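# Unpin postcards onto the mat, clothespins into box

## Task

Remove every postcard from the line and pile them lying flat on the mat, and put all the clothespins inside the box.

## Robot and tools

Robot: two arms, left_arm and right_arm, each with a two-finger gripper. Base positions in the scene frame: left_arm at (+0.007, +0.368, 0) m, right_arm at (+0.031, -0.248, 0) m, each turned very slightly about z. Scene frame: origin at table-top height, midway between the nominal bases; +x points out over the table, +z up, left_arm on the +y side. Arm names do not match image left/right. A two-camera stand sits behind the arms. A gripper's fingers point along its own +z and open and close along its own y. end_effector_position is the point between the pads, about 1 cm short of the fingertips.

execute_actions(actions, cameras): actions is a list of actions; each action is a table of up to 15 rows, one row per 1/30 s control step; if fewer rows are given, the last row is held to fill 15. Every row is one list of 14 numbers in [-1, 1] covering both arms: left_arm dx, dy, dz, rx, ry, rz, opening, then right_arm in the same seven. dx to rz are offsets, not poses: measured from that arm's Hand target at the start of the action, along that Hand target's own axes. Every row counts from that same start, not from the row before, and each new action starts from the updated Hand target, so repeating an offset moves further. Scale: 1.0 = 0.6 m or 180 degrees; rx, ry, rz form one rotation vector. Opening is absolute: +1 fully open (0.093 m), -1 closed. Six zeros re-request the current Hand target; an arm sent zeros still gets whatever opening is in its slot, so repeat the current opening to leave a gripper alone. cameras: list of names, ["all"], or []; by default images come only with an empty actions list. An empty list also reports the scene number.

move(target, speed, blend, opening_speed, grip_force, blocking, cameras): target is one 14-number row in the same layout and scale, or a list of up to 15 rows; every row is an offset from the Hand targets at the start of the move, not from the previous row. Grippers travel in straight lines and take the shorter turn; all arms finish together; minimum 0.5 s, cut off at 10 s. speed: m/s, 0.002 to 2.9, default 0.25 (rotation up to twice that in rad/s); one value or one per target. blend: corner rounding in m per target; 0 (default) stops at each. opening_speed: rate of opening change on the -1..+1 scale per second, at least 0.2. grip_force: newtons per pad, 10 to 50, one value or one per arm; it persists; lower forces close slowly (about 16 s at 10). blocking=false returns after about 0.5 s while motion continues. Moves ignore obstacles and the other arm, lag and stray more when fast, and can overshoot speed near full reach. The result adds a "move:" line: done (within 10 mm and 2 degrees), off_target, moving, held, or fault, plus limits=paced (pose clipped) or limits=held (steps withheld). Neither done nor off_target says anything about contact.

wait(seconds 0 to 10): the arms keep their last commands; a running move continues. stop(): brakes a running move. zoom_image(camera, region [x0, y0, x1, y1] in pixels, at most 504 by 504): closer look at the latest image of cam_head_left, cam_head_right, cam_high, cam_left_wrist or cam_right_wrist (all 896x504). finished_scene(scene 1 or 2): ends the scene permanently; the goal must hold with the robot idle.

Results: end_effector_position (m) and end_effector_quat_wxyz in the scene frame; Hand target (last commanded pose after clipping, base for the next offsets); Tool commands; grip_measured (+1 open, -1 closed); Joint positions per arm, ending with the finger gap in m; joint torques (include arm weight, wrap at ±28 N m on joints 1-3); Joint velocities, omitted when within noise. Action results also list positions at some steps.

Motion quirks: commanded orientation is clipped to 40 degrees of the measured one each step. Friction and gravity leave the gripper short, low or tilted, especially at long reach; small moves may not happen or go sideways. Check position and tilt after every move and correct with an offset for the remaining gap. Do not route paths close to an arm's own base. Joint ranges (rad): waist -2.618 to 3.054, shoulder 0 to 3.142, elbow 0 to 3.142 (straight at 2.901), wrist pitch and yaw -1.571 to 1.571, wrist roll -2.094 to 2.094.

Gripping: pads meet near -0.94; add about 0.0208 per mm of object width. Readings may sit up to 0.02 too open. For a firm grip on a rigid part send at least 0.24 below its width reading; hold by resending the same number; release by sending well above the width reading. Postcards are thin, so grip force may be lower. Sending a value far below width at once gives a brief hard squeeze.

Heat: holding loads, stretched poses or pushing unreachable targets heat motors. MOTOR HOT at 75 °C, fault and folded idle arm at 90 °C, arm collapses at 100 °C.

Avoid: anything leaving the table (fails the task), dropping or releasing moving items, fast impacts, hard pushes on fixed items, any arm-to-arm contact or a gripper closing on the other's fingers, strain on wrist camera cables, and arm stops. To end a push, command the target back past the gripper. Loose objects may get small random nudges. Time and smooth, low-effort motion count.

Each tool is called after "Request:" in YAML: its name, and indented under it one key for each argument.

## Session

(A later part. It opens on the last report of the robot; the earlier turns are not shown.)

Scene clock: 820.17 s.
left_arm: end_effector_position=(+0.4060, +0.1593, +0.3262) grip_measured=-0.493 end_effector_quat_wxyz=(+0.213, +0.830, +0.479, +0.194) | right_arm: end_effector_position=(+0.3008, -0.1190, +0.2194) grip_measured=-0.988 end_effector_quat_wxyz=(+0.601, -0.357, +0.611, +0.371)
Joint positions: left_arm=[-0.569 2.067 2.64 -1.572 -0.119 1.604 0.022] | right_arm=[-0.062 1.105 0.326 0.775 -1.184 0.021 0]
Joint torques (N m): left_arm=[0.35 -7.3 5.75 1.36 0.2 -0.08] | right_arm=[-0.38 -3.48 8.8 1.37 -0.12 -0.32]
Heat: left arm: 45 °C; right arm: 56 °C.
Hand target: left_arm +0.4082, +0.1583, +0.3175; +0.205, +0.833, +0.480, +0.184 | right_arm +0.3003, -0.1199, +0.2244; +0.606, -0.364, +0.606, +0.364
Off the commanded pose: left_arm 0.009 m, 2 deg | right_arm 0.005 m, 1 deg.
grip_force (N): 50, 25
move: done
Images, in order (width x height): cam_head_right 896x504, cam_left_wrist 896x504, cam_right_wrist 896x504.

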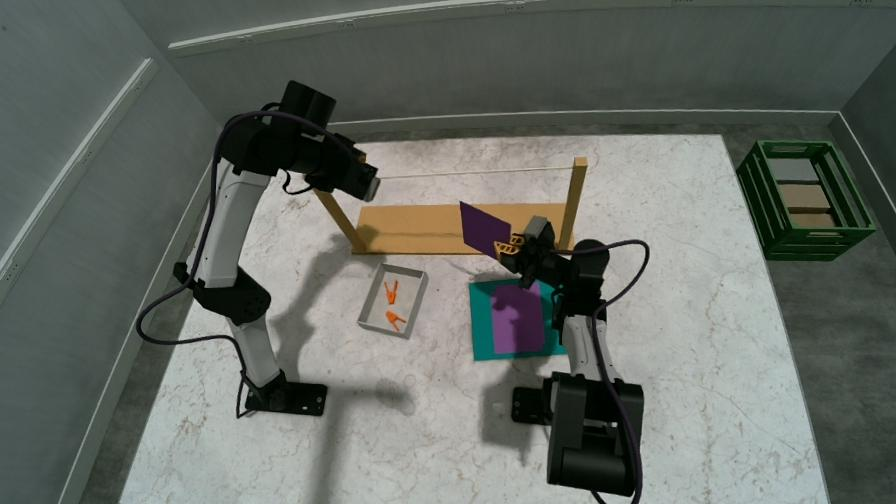

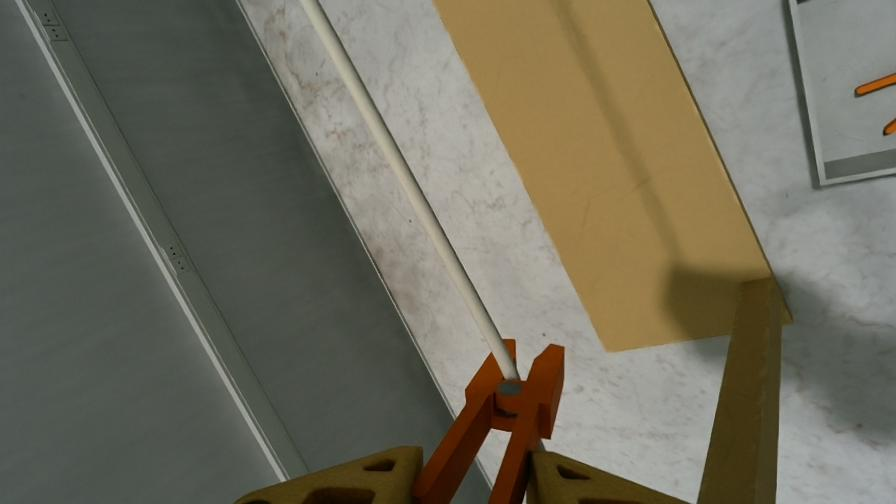

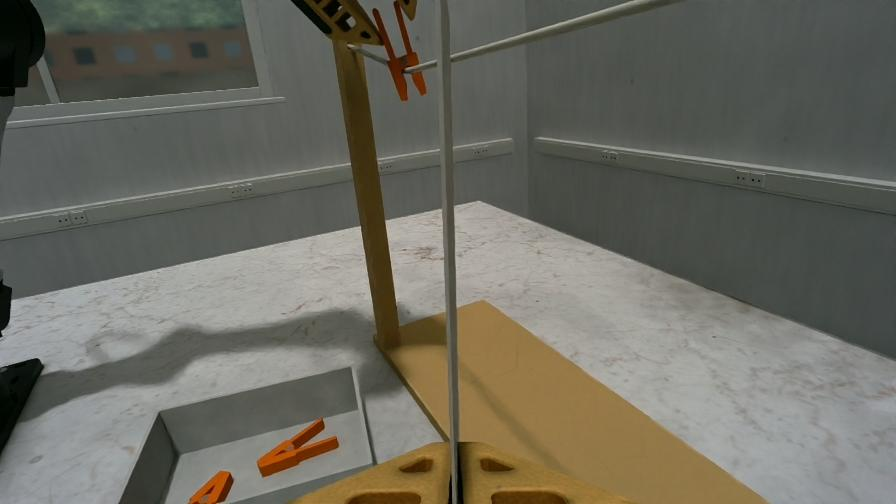

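Request:
move:
  target:
    - [0.011,0.052,-0.085,0,0,0,-0.5,0,0,0,0,0,0,-1]
    - [-0.0735,-0.0727,-0.191,0,0,0,-0.5,0,0,0,0,0,0,-1]
  speed: 0.08
  blend: 0.01
  cameras: ["cam_left_wrist","cam_right_wrist","cam_head_right"]

Scene clock: 825.73 s.
left_arm: end_effector_position=(+0.3065, +0.1531, +0.3758) grip_measured=-0.495 end_effector_quat_wxyz=(+0.252, +0.824, +0.465, +0.203) | right_arm: end_effector_position=(+0.3008, -0.1190, +0.2191) grip_measured=-0.988 end_effector_quat_wxyz=(+0.601, -0.356, +0.612, +0.371)
Joint positions: left_arm=[-0.758 1.746 2.391 -1.585 -0.204 1.466 0.021] | right_arm=[-0.062 1.105 0.326 0.773 -1.184 0.019 0]
Joint torques (N m): left_arm=[-0.73 -8.69 5.49 1.48 -0.07 -0.19] | right_arm=[-0.39 -3.48 8.84 1.41 -0.11 -0.32]
Heat: left arm: 45 °C; right arm: 55 °C.
Hand target: left_arm +0.2982, +0.1585, +0.3875; +0.205, +0.833, +0.480, +0.184 | right_arm +0.3003, -0.1200, +0.2243; +0.606, -0.364, +0.606, +0.364
Off the commanded pose: left_arm 0.015 m, 6 deg | right_arm 0.005 m, 1 deg.
joint sent to its limit (left arm) — joint 4 (wrist pitch), lower limit. The joint targets are off in orientation, not in position.
grip_force (N): 50, 25
move: off_target (left_arm)
Images, in order (width x height): cam_head_right 896x504, cam_left_wrist 896x504, cam_right_wrist 896x504.

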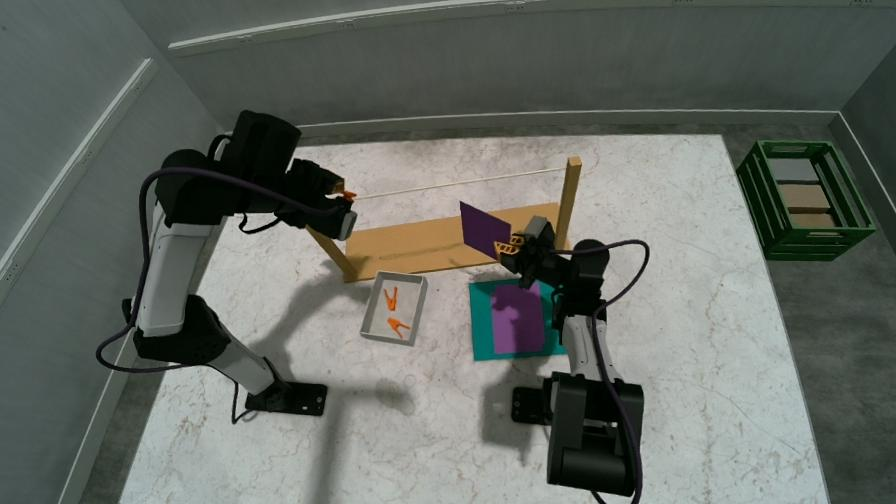

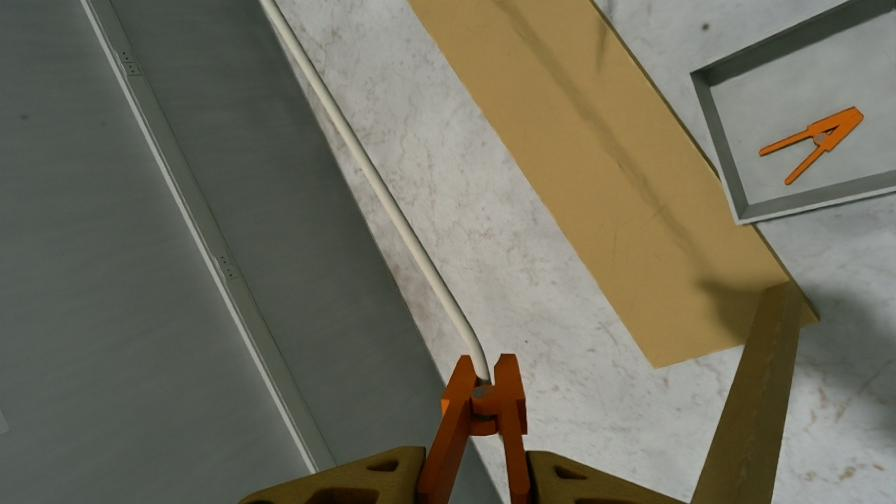

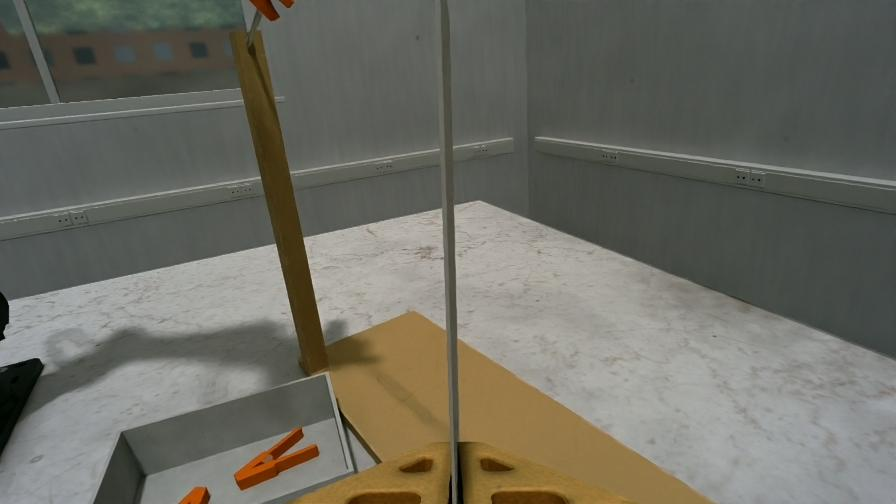

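Request:
move:
  target: [0.0407,0.0325,0.127,0,0,0,-0.5,0,0,0,0,0,0,-1]
  speed: 0.06
  cameras: ["cam_left_wrist","cam_right_wrist","cam_head_right","cam_head_left"]

Scene clock: 836.23 s.
left_arm: end_effector_position=(+0.3565, +0.1633, +0.3373) grip_measured=-0.495 end_effector_quat_wxyz=(+0.200, +0.829, +0.487, +0.188) | right_arm: end_effector_position=(+0.3008, -0.1190, +0.2191) grip_measured=-0.988 end_effector_quat_wxyz=(+0.601, -0.356, +0.612, +0.371)
Joint positions: left_arm=[-0.64 1.902 2.462 -1.597 -0.161 1.528 0.021] | right_arm=[-0.062 1.105 0.326 0.773 -1.184 0.019 0]
Joint torques (N m): left_arm=[0.34 -5.75 7.34 1.46 0.24 0.07] | right_arm=[-0.38 -3.49 8.85 1.4 -0.11 -0.32]
Heat: left arm: 47 °C; right arm: 55 °C.
Hand target: left_arm +0.3622, +0.1584, +0.3354; +0.205, +0.833, +0.480, +0.183 | right_arm +0.3003, -0.1200, +0.2243; +0.606, -0.364, +0.606, +0.364
Off the commanded pose: left_arm 0.008 m, 1 deg | right_arm 0.005 m, 1 deg.
joint read past its limit (left arm) — joint 4 (wrist pitch), lower limit.
grip_force (N): 50, 25
move: done
Images, in order (width x height): cam_head_left 896x504, cam_head_right 896x504, cam_left_wrist 896x504, cam_right_wrist 896x504.

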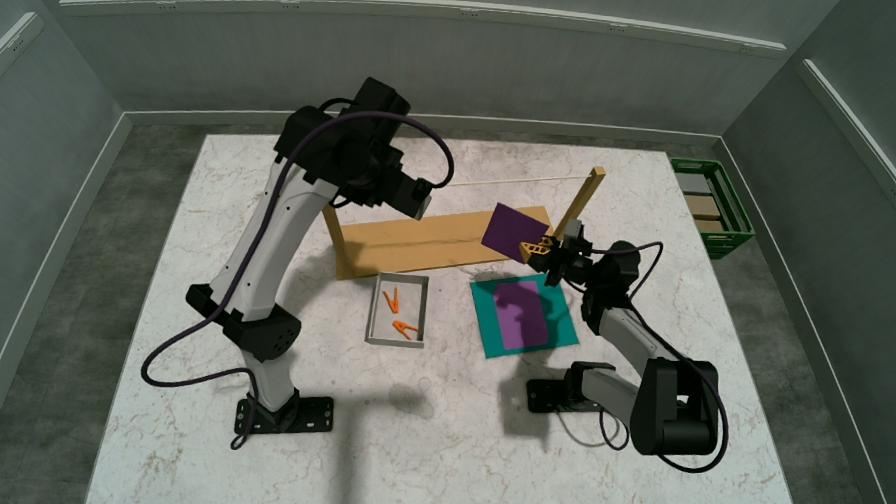

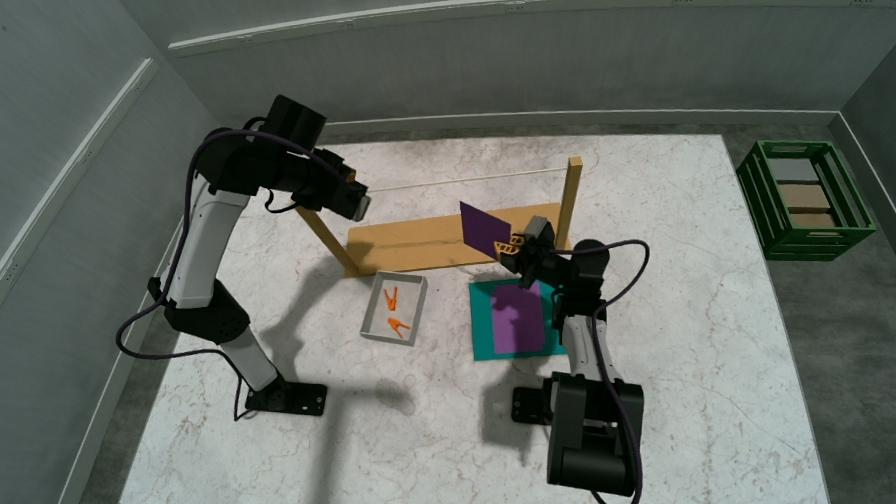

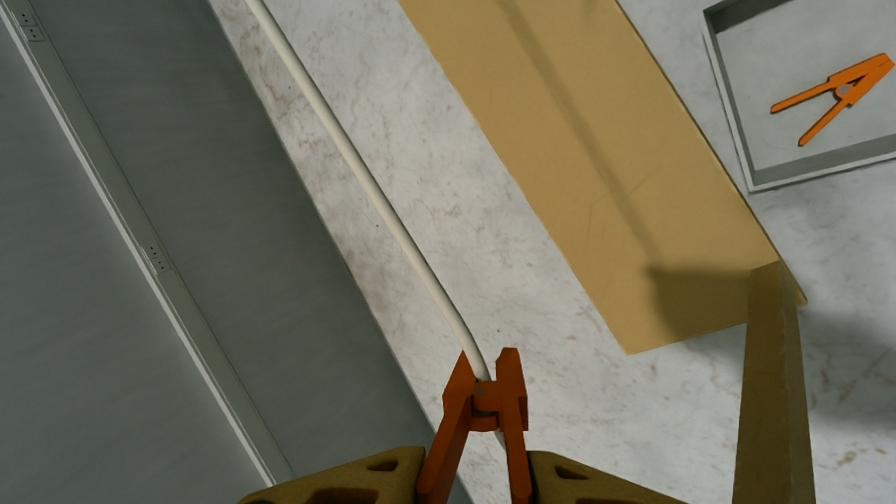

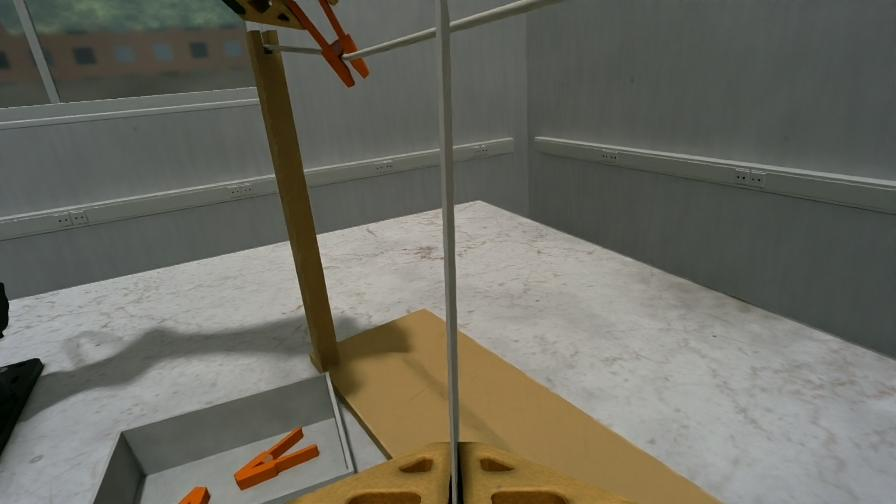

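Request:
move:
  target: [0,0,0,0,0,0,-0.64,0,0,0,0,0,0,-1]
  speed: 0.05
  opening_speed: 0.3
  cameras: ["cam_left_wrist","cam_right_wrist"]

Scene clock: 838.77 s.
left_arm: end_effector_position=(+0.3565, +0.1633, +0.3373) grip_measured=-0.631 end_effector_quat_wxyz=(+0.200, +0.830, +0.486, +0.188) | right_arm: end_effector_position=(+0.3008, -0.1190, +0.2191) grip_measured=-0.988 end_effector_quat_wxyz=(+0.601, -0.356, +0.612, +0.371)
Joint positions: left_arm=[-0.64 1.902 2.462 -1.597 -0.161 1.529 0.015] | right_arm=[-0.062 1.105 0.326 0.773 -1.184 0.019 0]
Joint torques (N m): left_arm=[0.42 -5.68 7.32 1.46 0.23 0.07] | right_arm=[-0.4 -3.45 8.81 1.41 -0.11 -0.32]
Heat: left arm: 46 °C; right arm: 55 °C.
Hand target: left_arm +0.3622, +0.1584, +0.3354; +0.205, +0.833, +0.480, +0.184 | right_arm +0.3003, -0.1200, +0.2244; +0.607, -0.364, +0.606, +0.364
Off the commanded pose: left_arm 0.008 m, 1 deg | right_arm 0.005 m, 1 deg.
joint read past its limit (left arm) — joint 4 (wrist pitch), lower limit.
grip_force (N): 50, 25
move: done
Images, in order (width x height): cam_left_wrist 896x504, cam_right_wrist 896x504.

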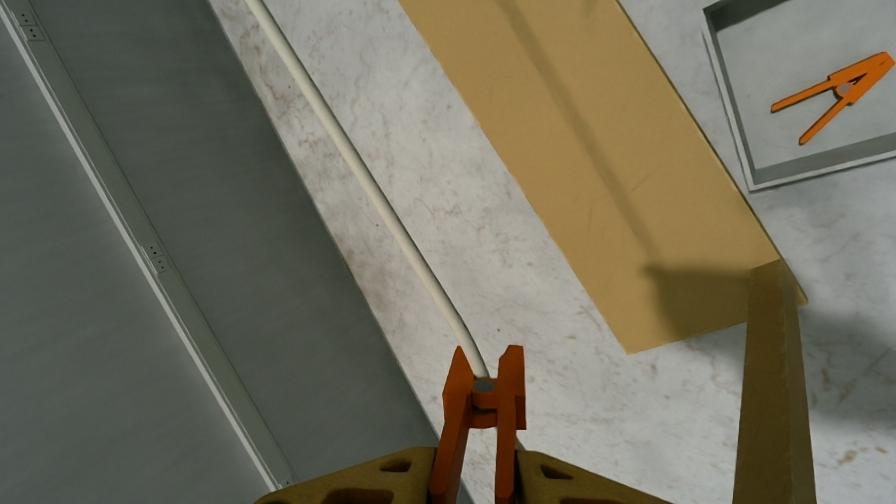

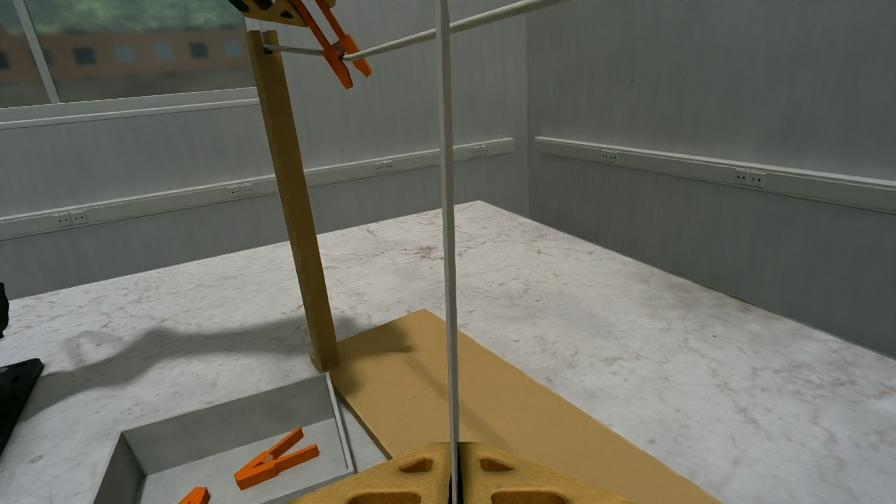

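Request:
move:
  target: [0,0,-0.115,0,0,0,-0.64,0,0,0,0,0,0,-1]
  speed: 0.08
  cameras: ["cam_left_wrist","cam_right_wrist"]

Scene clock: 843.73 s.
left_arm: end_effector_position=(+0.3313, +0.1686, +0.3797) grip_measured=-0.631 end_effector_quat_wxyz=(+0.253, +0.819, +0.471, +0.208) | right_arm: end_effector_position=(+0.3008, -0.1190, +0.2191) grip_measured=-0.988 end_effector_quat_wxyz=(+0.601, -0.356, +0.612, +0.371)
Joint positions: left_arm=[-0.665 1.802 2.48 -1.597 -0.161 1.529 0.015] | right_arm=[-0.062 1.105 0.326 0.773 -1.184 0.019 0]
Joint torques (N m): left_arm=[-0.51 -7.91 6.9 1.63 0.02 0] | right_arm=[-0.4 -3.48 8.83 1.41 -0.12 -0.32]
Heat: left arm: 46 °C; right arm: 54 °C.
Hand target: left_arm +0.3276, +0.1698, +0.3941; +0.205, +0.833, +0.480, +0.184 | right_arm +0.3003, -0.1200, +0.2244; +0.607, -0.364, +0.606, +0.364
Off the commanded pose: left_arm 0.015 m, 7 deg | right_arm 0.005 m, 1 deg.
joint read past its limit (left arm) — joint 4 (wrist pitch), lower limit.
joint sent to its limit (left arm) — joint 4 (wrist pitch), lower limit. The joint targets are off in orientation, not in position.
grip_force (N): 50, 25
move: off_target (left_arm)
Images, in order (width x height): cam_left_wrist 896x504, cam_right_wrist 896x504.

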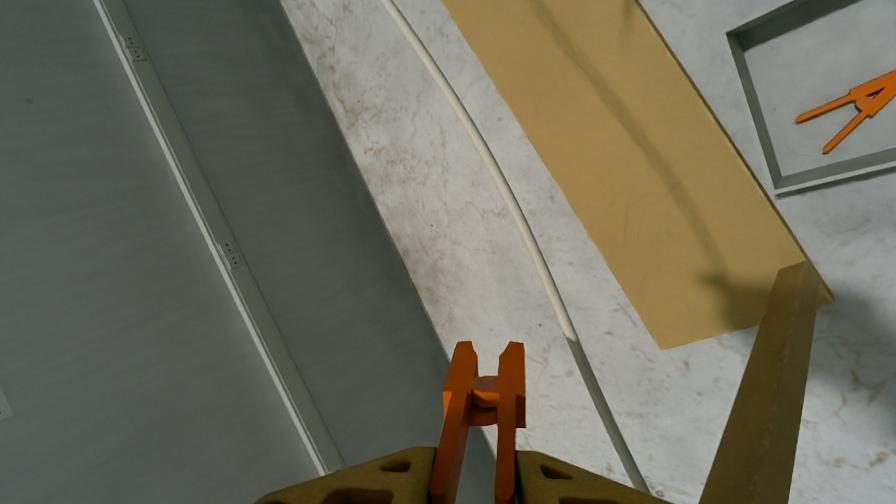

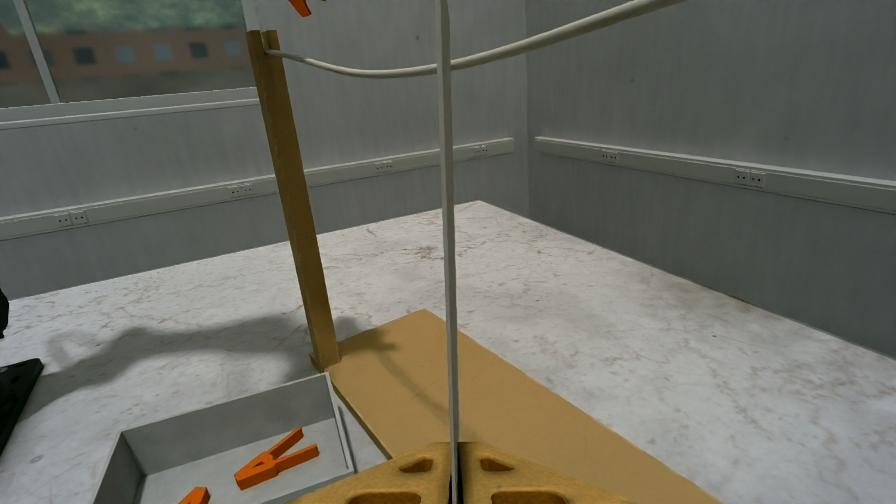

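Request:
move:
  target:
    - [-0.076,-0.135,-0.033,0.06,-0.026,-0.16,-0.64,0,0,0,0,0,0,-1]
    - [-0.1117,-0.3018,0.2412,0.1229,-0.0531,-0.3252,-0.64,0,0,0,0,0,0,-1]
  speed: 0.15
  blend: 0.03
  cameras: ["cam_left_wrist","cam_head_left","cam_head_right"]

Scene clock: 858.30 s.
left_arm: end_effector_position=(+0.2360, +0.1724, +0.1645) grip_measured=-0.632 end_effector_quat_wxyz=(+0.130, +0.534, +0.831, -0.088) | right_arm: end_effector_position=(+0.3008, -0.1190, +0.2191) grip_measured=-0.988 end_effector_quat_wxyz=(+0.601, -0.356, +0.612, +0.371)
Joint positions: left_arm=[-0.659 1.433 1.276 -1.142 0.163 0.505 0.015] | right_arm=[-0.062 1.105 0.326 0.773 -1.184 0.019 0]
Joint torques (N m): left_arm=[0.29 -6.58 6.64 1.17 0.4 -0.15] | right_arm=[-0.35 -3.47 8.84 1.4 -0.11 -0.32]
Heat: left arm: 47 °C; right arm: 54 °C.
Hand target: left_arm +0.2374, +0.1697, +0.1703; +0.149, +0.528, +0.830, -0.097 | right_arm +0.3003, -0.1200, +0.2244; +0.607, -0.364, +0.606, +0.364
Off the commanded pose: left_arm 0.006 m, 2 deg | right_arm 0.005 m, 1 deg.
grip_force (N): 50, 25
move: done
Images, in order (width x height): cam_head_left 896x504, cam_head_right 896x504, cam_left_wrist 896x504.

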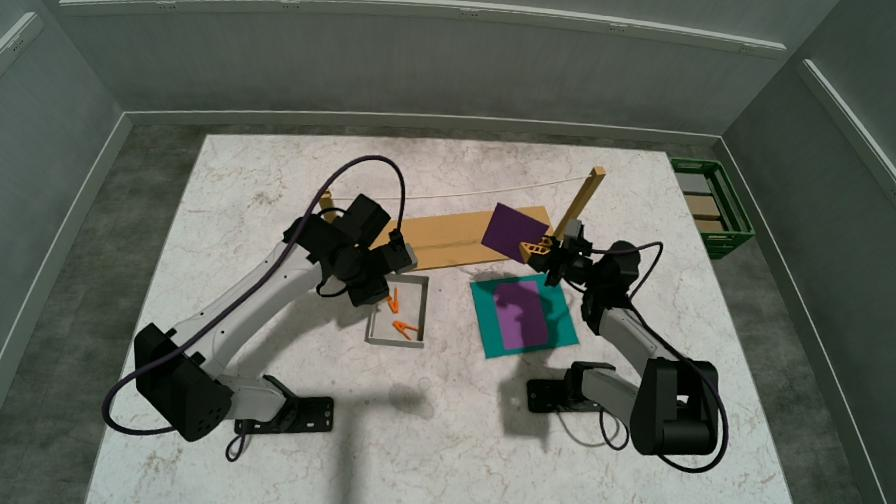

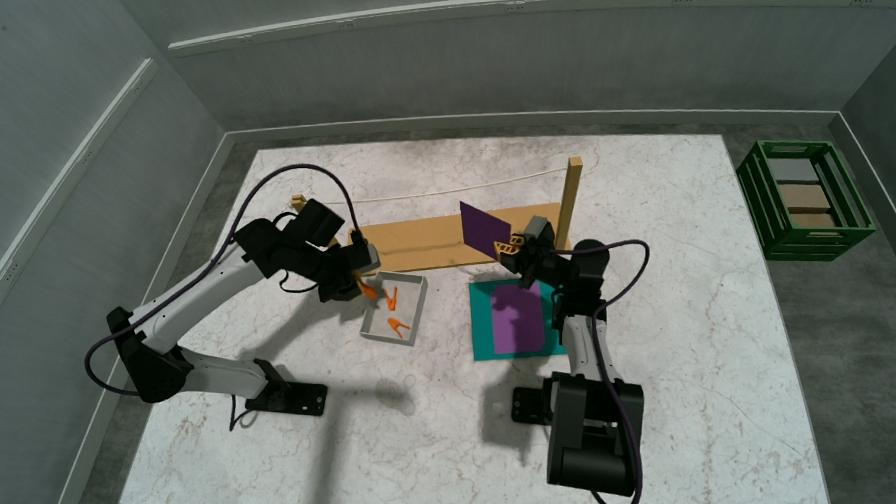

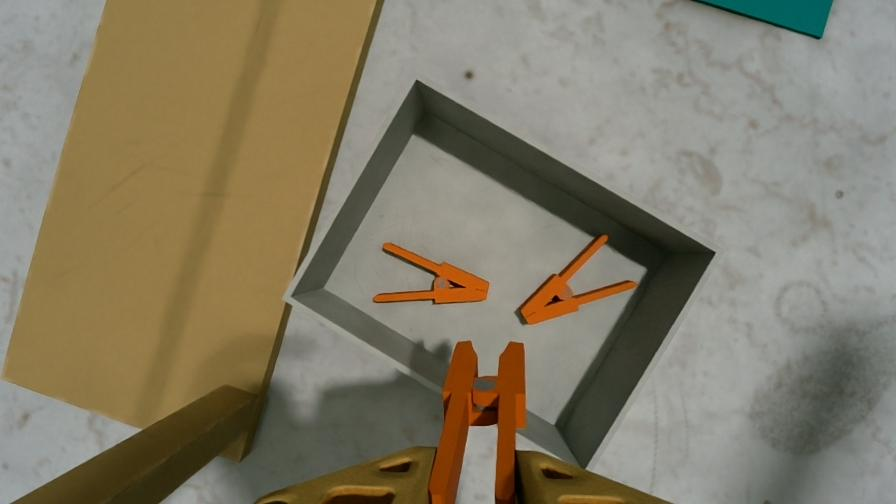

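Request:
move:
  target: [0,-0.0152,0.1423,0,0,0,-0.64,0,0,0,0,0,0,-1]
  speed: 0.1
  cameras: ["cam_left_wrist"]

Scene clock: 867.13 s.
left_arm: end_effector_position=(+0.2376, +0.1413, +0.0933) grip_measured=-0.632 end_effector_quat_wxyz=(+0.143, +0.531, +0.829, -0.101) | right_arm: end_effector_position=(+0.3008, -0.1190, +0.2191) grip_measured=-0.988 end_effector_quat_wxyz=(+0.601, -0.356, +0.612, +0.371)
Joint positions: left_arm=[-0.735 1.502 1.042 -0.798 0.163 0.423 0.015] | right_arm=[-0.062 1.105 0.326 0.773 -1.184 0.019 0]
Joint torques (N m): left_arm=[-0.46 -4.45 6.93 1.25 0.11 -0.16] | right_arm=[-0.38 -3.47 8.84 1.39 -0.11 -0.32]
Heat: left arm: 46 °C; right arm: 54 °C.
Hand target: left_arm +0.2414, +0.1386, +0.0902; +0.149, +0.528, +0.830, -0.097 | right_arm +0.3003, -0.1200, +0.2244; +0.607, -0.364, +0.606, +0.364
Off the commanded pose: left_arm 0.006 m, 1 deg | right_arm 0.005 m, 1 deg.
grip_force (N): 50, 25
move: done
Images, in order (width x height): cam_left_wrist 896x504.

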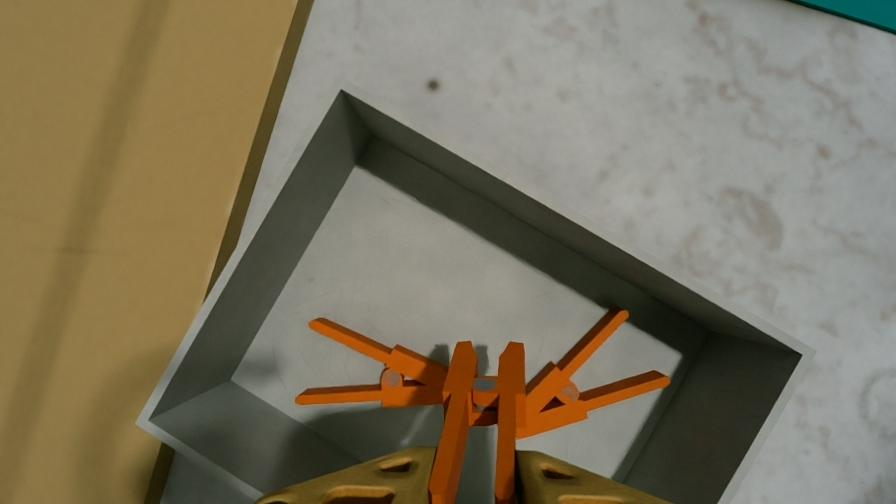

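Request:
move:
  target: [0.0035,0,0.052,0,0,0,-0.64,0,0,0,0,0,0,-1]
  speed: 0.06
  cameras: ["cam_left_wrist"]

Scene clock: 870.17 s.
left_arm: end_effector_position=(+0.2418, +0.1328, +0.0642) grip_measured=-0.632 end_effector_quat_wxyz=(+0.144, +0.531, +0.829, -0.102) | right_arm: end_effector_position=(+0.3008, -0.1190, +0.2191) grip_measured=-0.988 end_effector_quat_wxyz=(+0.601, -0.356, +0.612, +0.371)
Joint positions: left_arm=[-0.748 1.566 0.982 -0.671 0.161 0.409 0.015] | right_arm=[-0.062 1.105 0.326 0.773 -1.184 0.019 0]
Joint torques (N m): left_arm=[-0.53 -4.7 6.65 1.26 0.11 -0.16] | right_arm=[-0.36 -3.45 8.87 1.4 -0.11 -0.32]
Heat: left arm: 45 °C; right arm: 54 °C.
Hand target: left_arm +0.2452, +0.1304, +0.0604; +0.149, +0.528, +0.830, -0.097 | right_arm +0.3003, -0.1200, +0.2244; +0.607, -0.364, +0.606, +0.364
Off the commanded pose: left_arm 0.006 m, 1 deg | right_arm 0.005 m, 1 deg.
grip_force (N): 50, 25
move: done
Images, in order (width x height): cam_left_wrist 896x504.

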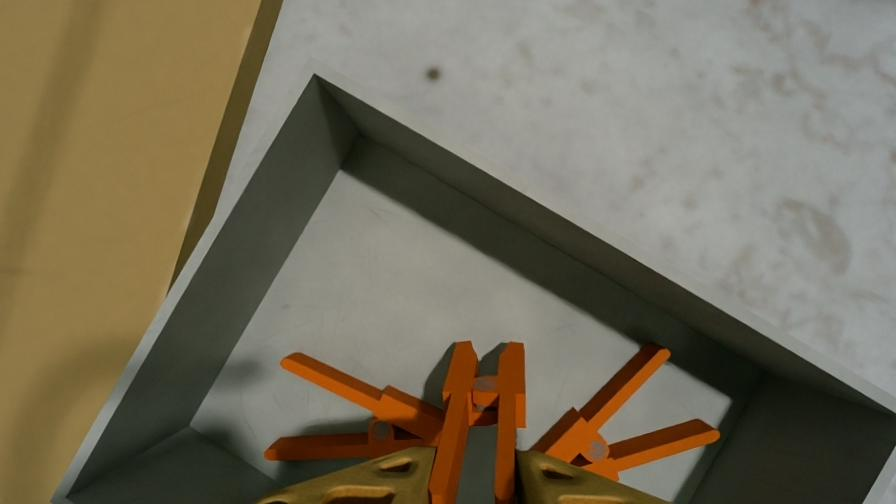

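Request:
move:
  target:
    - [0.0047,0,0.0125,0,0,0,-0.64,0,0,0,0,0,0,-1]
    - [0.0047,0,0.0125,0,0,0,-0.05,0,0,0,0,0,0,-1]
  speed: 0.05
  opening_speed: 0.8
  cameras: ["cam_left_wrist"]

Scene clock: 874.20 s.
left_arm: end_effector_position=(+0.2439, +0.1314, +0.0579) grip_measured=-0.052 end_effector_quat_wxyz=(+0.149, +0.531, +0.828, -0.101) | right_arm: end_effector_position=(+0.3008, -0.1190, +0.2191) grip_measured=-0.988 end_effector_quat_wxyz=(+0.601, -0.356, +0.612, +0.371)
Joint positions: left_arm=[-0.748 1.576 0.963 -0.63 0.159 0.409 0.043] | right_arm=[-0.062 1.105 0.326 0.773 -1.184 0.019 0]
Joint torques (N m): left_arm=[-0.53 -4.62 6.34 1.25 0.11 -0.17] | right_arm=[-0.36 -3.51 8.87 1.4 -0.11 -0.32]
Heat: left arm: 45 °C; right arm: 54 °C.
Hand target: left_arm +0.2450, +0.1305, +0.0522; +0.148, +0.528, +0.830, -0.097 | right_arm +0.3003, -0.1200, +0.2244; +0.607, -0.364, +0.606, +0.364
Off the commanded pose: left_arm 0.006 m, 1 deg | right_arm 0.005 m, 1 deg.
grip_force (N): 50, 25
move: done
Images, in order (width x height): cam_left_wrist 896x504.

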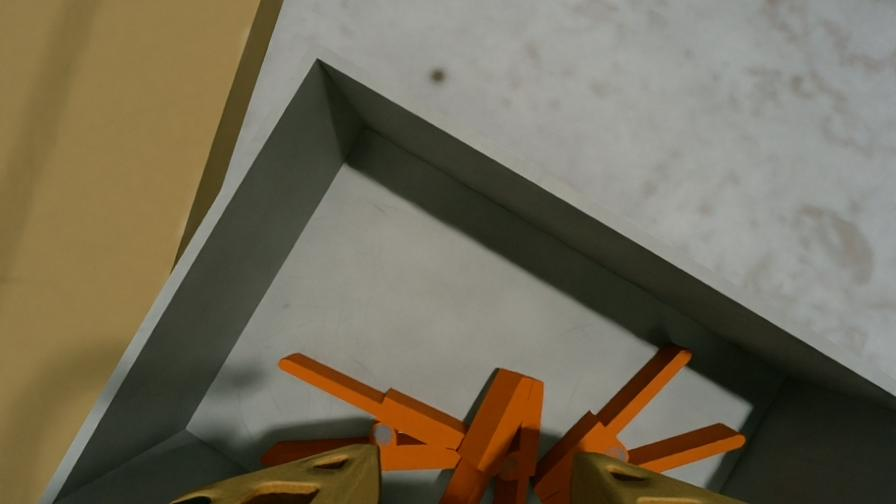

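Request:
move:
  target: [-0.0675,0.006,-0.2237,0,0,0,-0.05,0,0,0,0,0,0,-1]
  speed: 0.12
  cameras: ["cam_left_wrist","cam_right_wrist","cam_head_left"]

Scene clock: 878.13 s.
left_arm: end_effector_position=(+0.2440, +0.1385, +0.1821) grip_measured=-0.052 end_effector_quat_wxyz=(+0.138, +0.525, +0.834, -0.098) | right_arm: end_effector_position=(+0.3008, -0.1190, +0.2191) grip_measured=-0.988 end_effector_quat_wxyz=(+0.601, -0.356, +0.612, +0.371)
Joint positions: left_arm=[-0.732 1.523 1.419 -1.166 0.159 0.412 0.043] | right_arm=[-0.062 1.105 0.326 0.773 -1.184 0.019 0]
Joint torques (N m): left_arm=[0.36 -6.79 9.02 0.91 0.21 0.08] | right_arm=[-0.39 -3.48 8.87 1.4 -0.11 -0.32]
Heat: left arm: 45 °C; right arm: 54 °C.
Hand target: left_arm +0.2450, +0.1403, +0.1922; +0.149, +0.528, +0.830, -0.097 | right_arm +0.3003, -0.1200, +0.2244; +0.607, -0.364, +0.606, +0.364
Off the commanded pose: left_arm 0.010 m, 1 deg | right_arm 0.005 m, 1 deg.
grip_force (N): 50, 25
move: done
Images, in order (width x height): cam_head_left 896x504, cam_left_wrist 896x504, cam_right_wrist 896x504.

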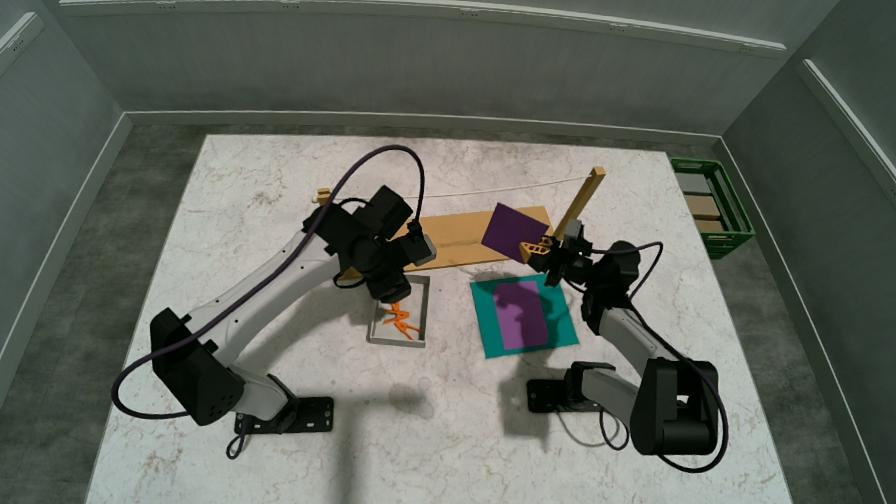

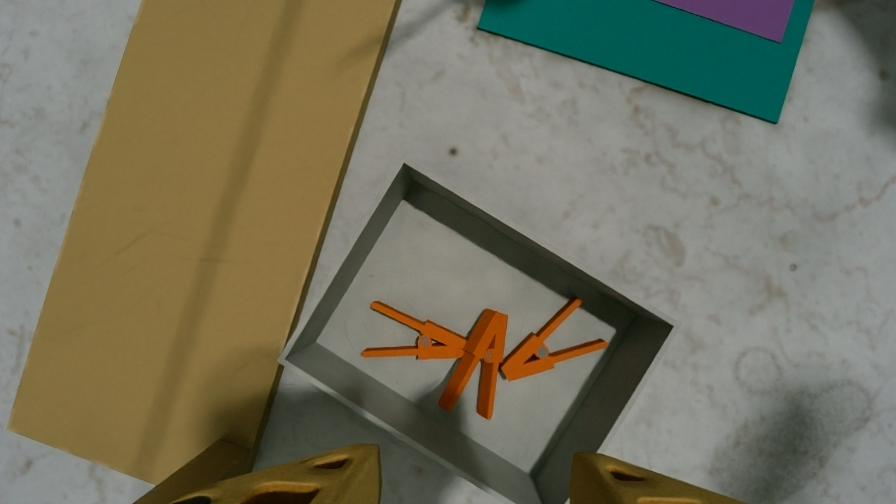

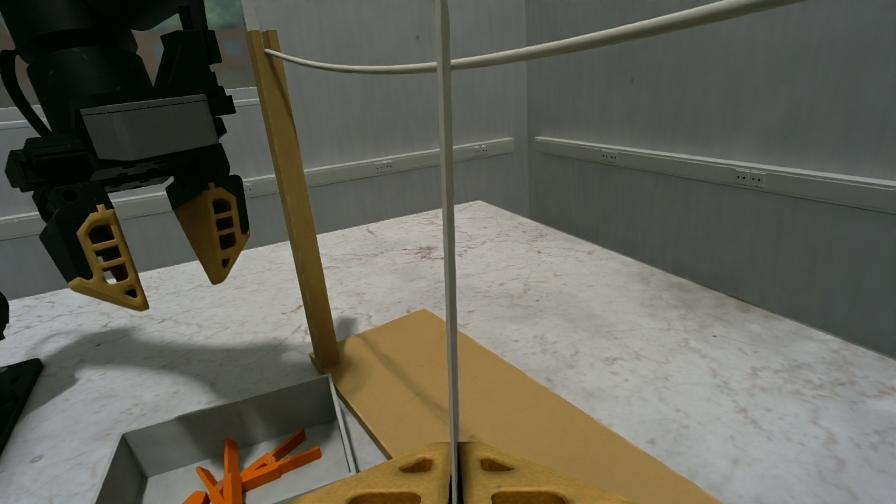

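Request:
move:
  target: [0.0145,0.0252,-0.059,0.1207,-0.379,0.0852,-0.316,0,0,0,0,0,0,-1]
  speed: 0.2
  cameras: ["cam_left_wrist","cam_head_left"]

Scene clock: 894.53 s.
left_arm: end_effector_position=(+0.2489, +0.1651, +0.2249) grip_measured=-0.314 end_effector_quat_wxyz=(+0.493, +0.507, +0.504, -0.497) | right_arm: end_effector_position=(+0.3008, -0.1190, +0.2191) grip_measured=-0.988 end_effector_quat_wxyz=(+0.601, -0.356, +0.612, +0.371)
Joint positions: left_arm=[-0.183 1.325 0.546 0.622 1.436 0.154 0.03] | right_arm=[-0.062 1.105 0.326 0.773 -1.184 0.019 0]
Joint torques (N m): left_arm=[0.1 -2.77 6.5 1.76 0.2 -0.09] | right_arm=[-0.38 -3.51 8.83 1.41 -0.11 -0.32]
Heat: left arm: 44 °C; right arm: 55 °C.
Hand target: left_arm +0.2502, +0.1654, +0.2223; +0.499, +0.500, +0.501, -0.500 | right_arm +0.3003, -0.1200, +0.2244; +0.607, -0.364, +0.606, +0.364
Off the commanded pose: left_arm 0.003 m, 1 deg | right_arm 0.005 m, 1 deg.
grip_force (N): 50, 25
move: done
Images, in order (width x height): cam_head_left 896x504, cam_left_wrist 896x504.

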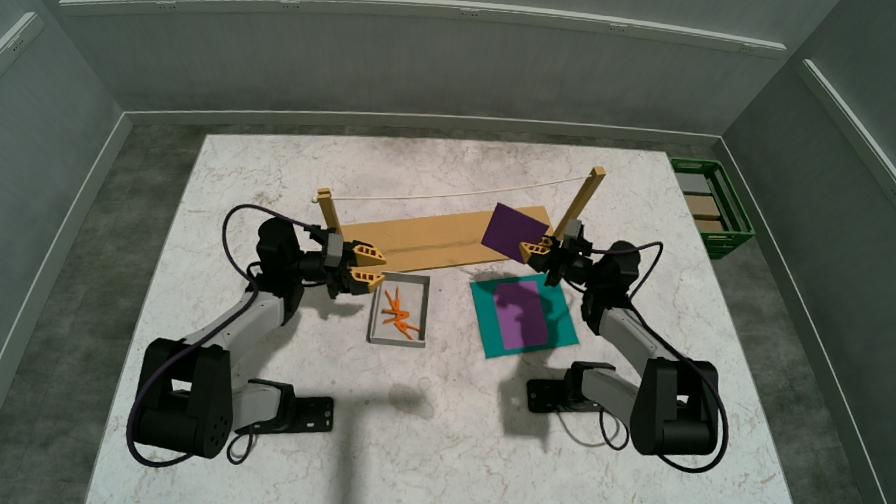

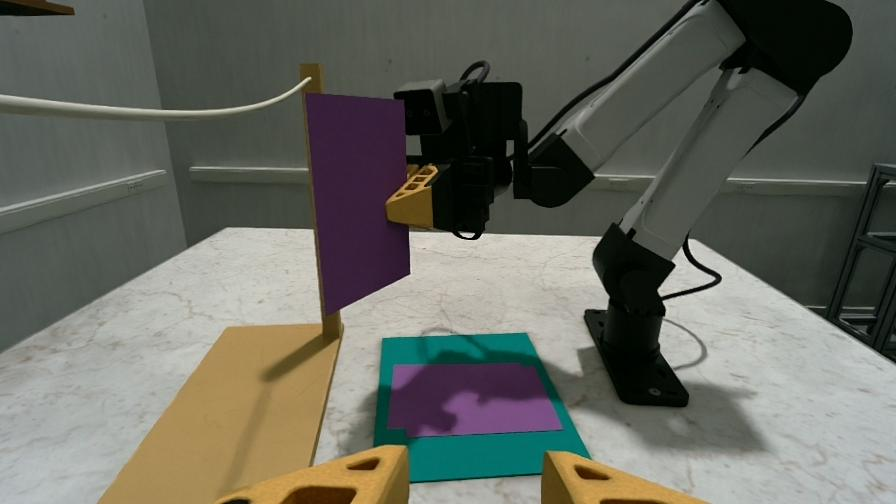

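Request:
move:
  target: [0,0,0,0,0,0,-0.316,0,0.1175,0.1073,-0.1556,0,0,-1]
  speed: 0.15
  cameras: ["cam_left_wrist","cam_head_left","cam_right_wrist"]

Scene clock: 899.47 s.
left_arm: end_effector_position=(+0.2489, +0.1651, +0.2249) grip_measured=-0.314 end_effector_quat_wxyz=(+0.493, +0.507, +0.504, -0.497) | right_arm: end_effector_position=(+0.2660, -0.0324, +0.2196) grip_measured=-0.988 end_effector_quat_wxyz=(+0.495, -0.489, +0.512, +0.504)
Joint positions: left_arm=[-0.183 1.325 0.546 0.622 1.436 0.154 0.03] | right_arm=[0.241 1.343 0.47 0.856 -1.359 0.015 0]
Joint torques (N m): left_arm=[0.09 -2.92 6.68 1.63 0.19 -0.04] | right_arm=[0.44 -2.78 9.44 1.51 -0.11 -0.3]
Heat: left arm: 44 °C; right arm: 55 °C.
Hand target: left_arm +0.2499, +0.1655, +0.2224; +0.494, +0.506, +0.504, -0.496 (not the last commanded pose) | right_arm +0.2683, -0.0300, +0.2244; +0.500, -0.500, +0.500, +0.500
Off the commanded pose: left_arm 0.003 m, 1 deg | right_arm 0.006 m, 2 deg.
grip_force (N): 50, 25
move: done
Images, in order (width x height): cam_head_left 896x504, cam_left_wrist 896x504, cam_right_wrist 896x504.

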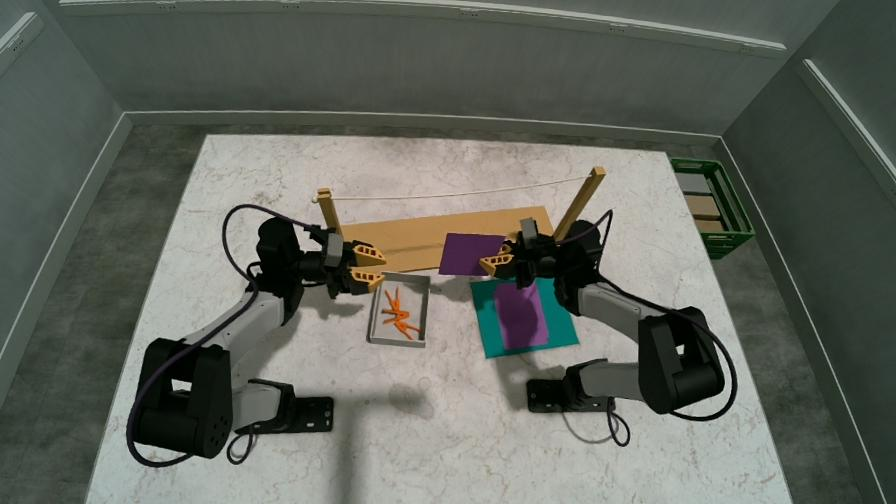

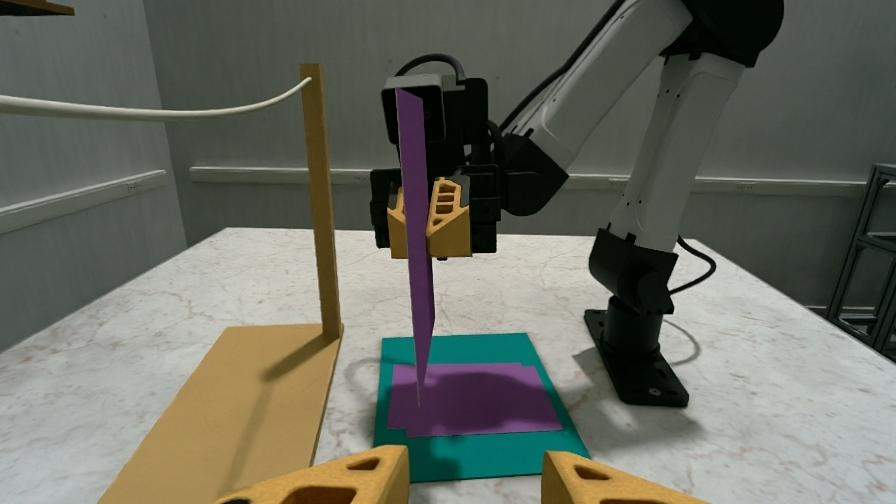

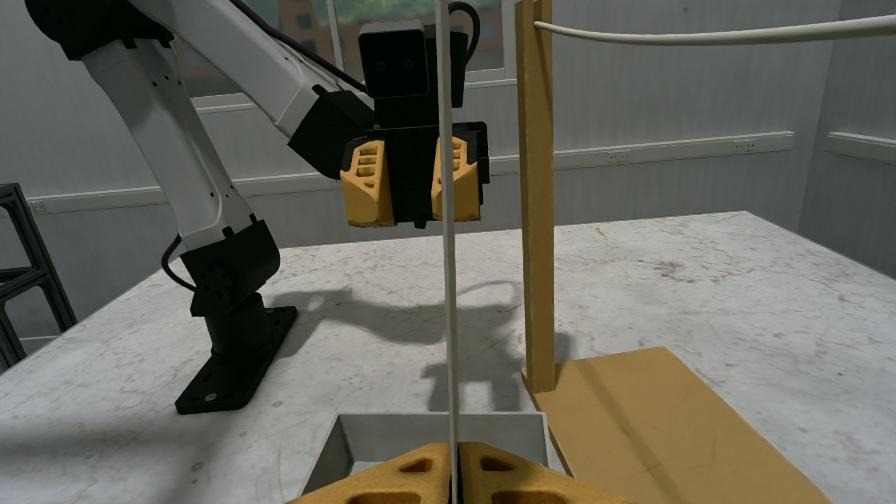

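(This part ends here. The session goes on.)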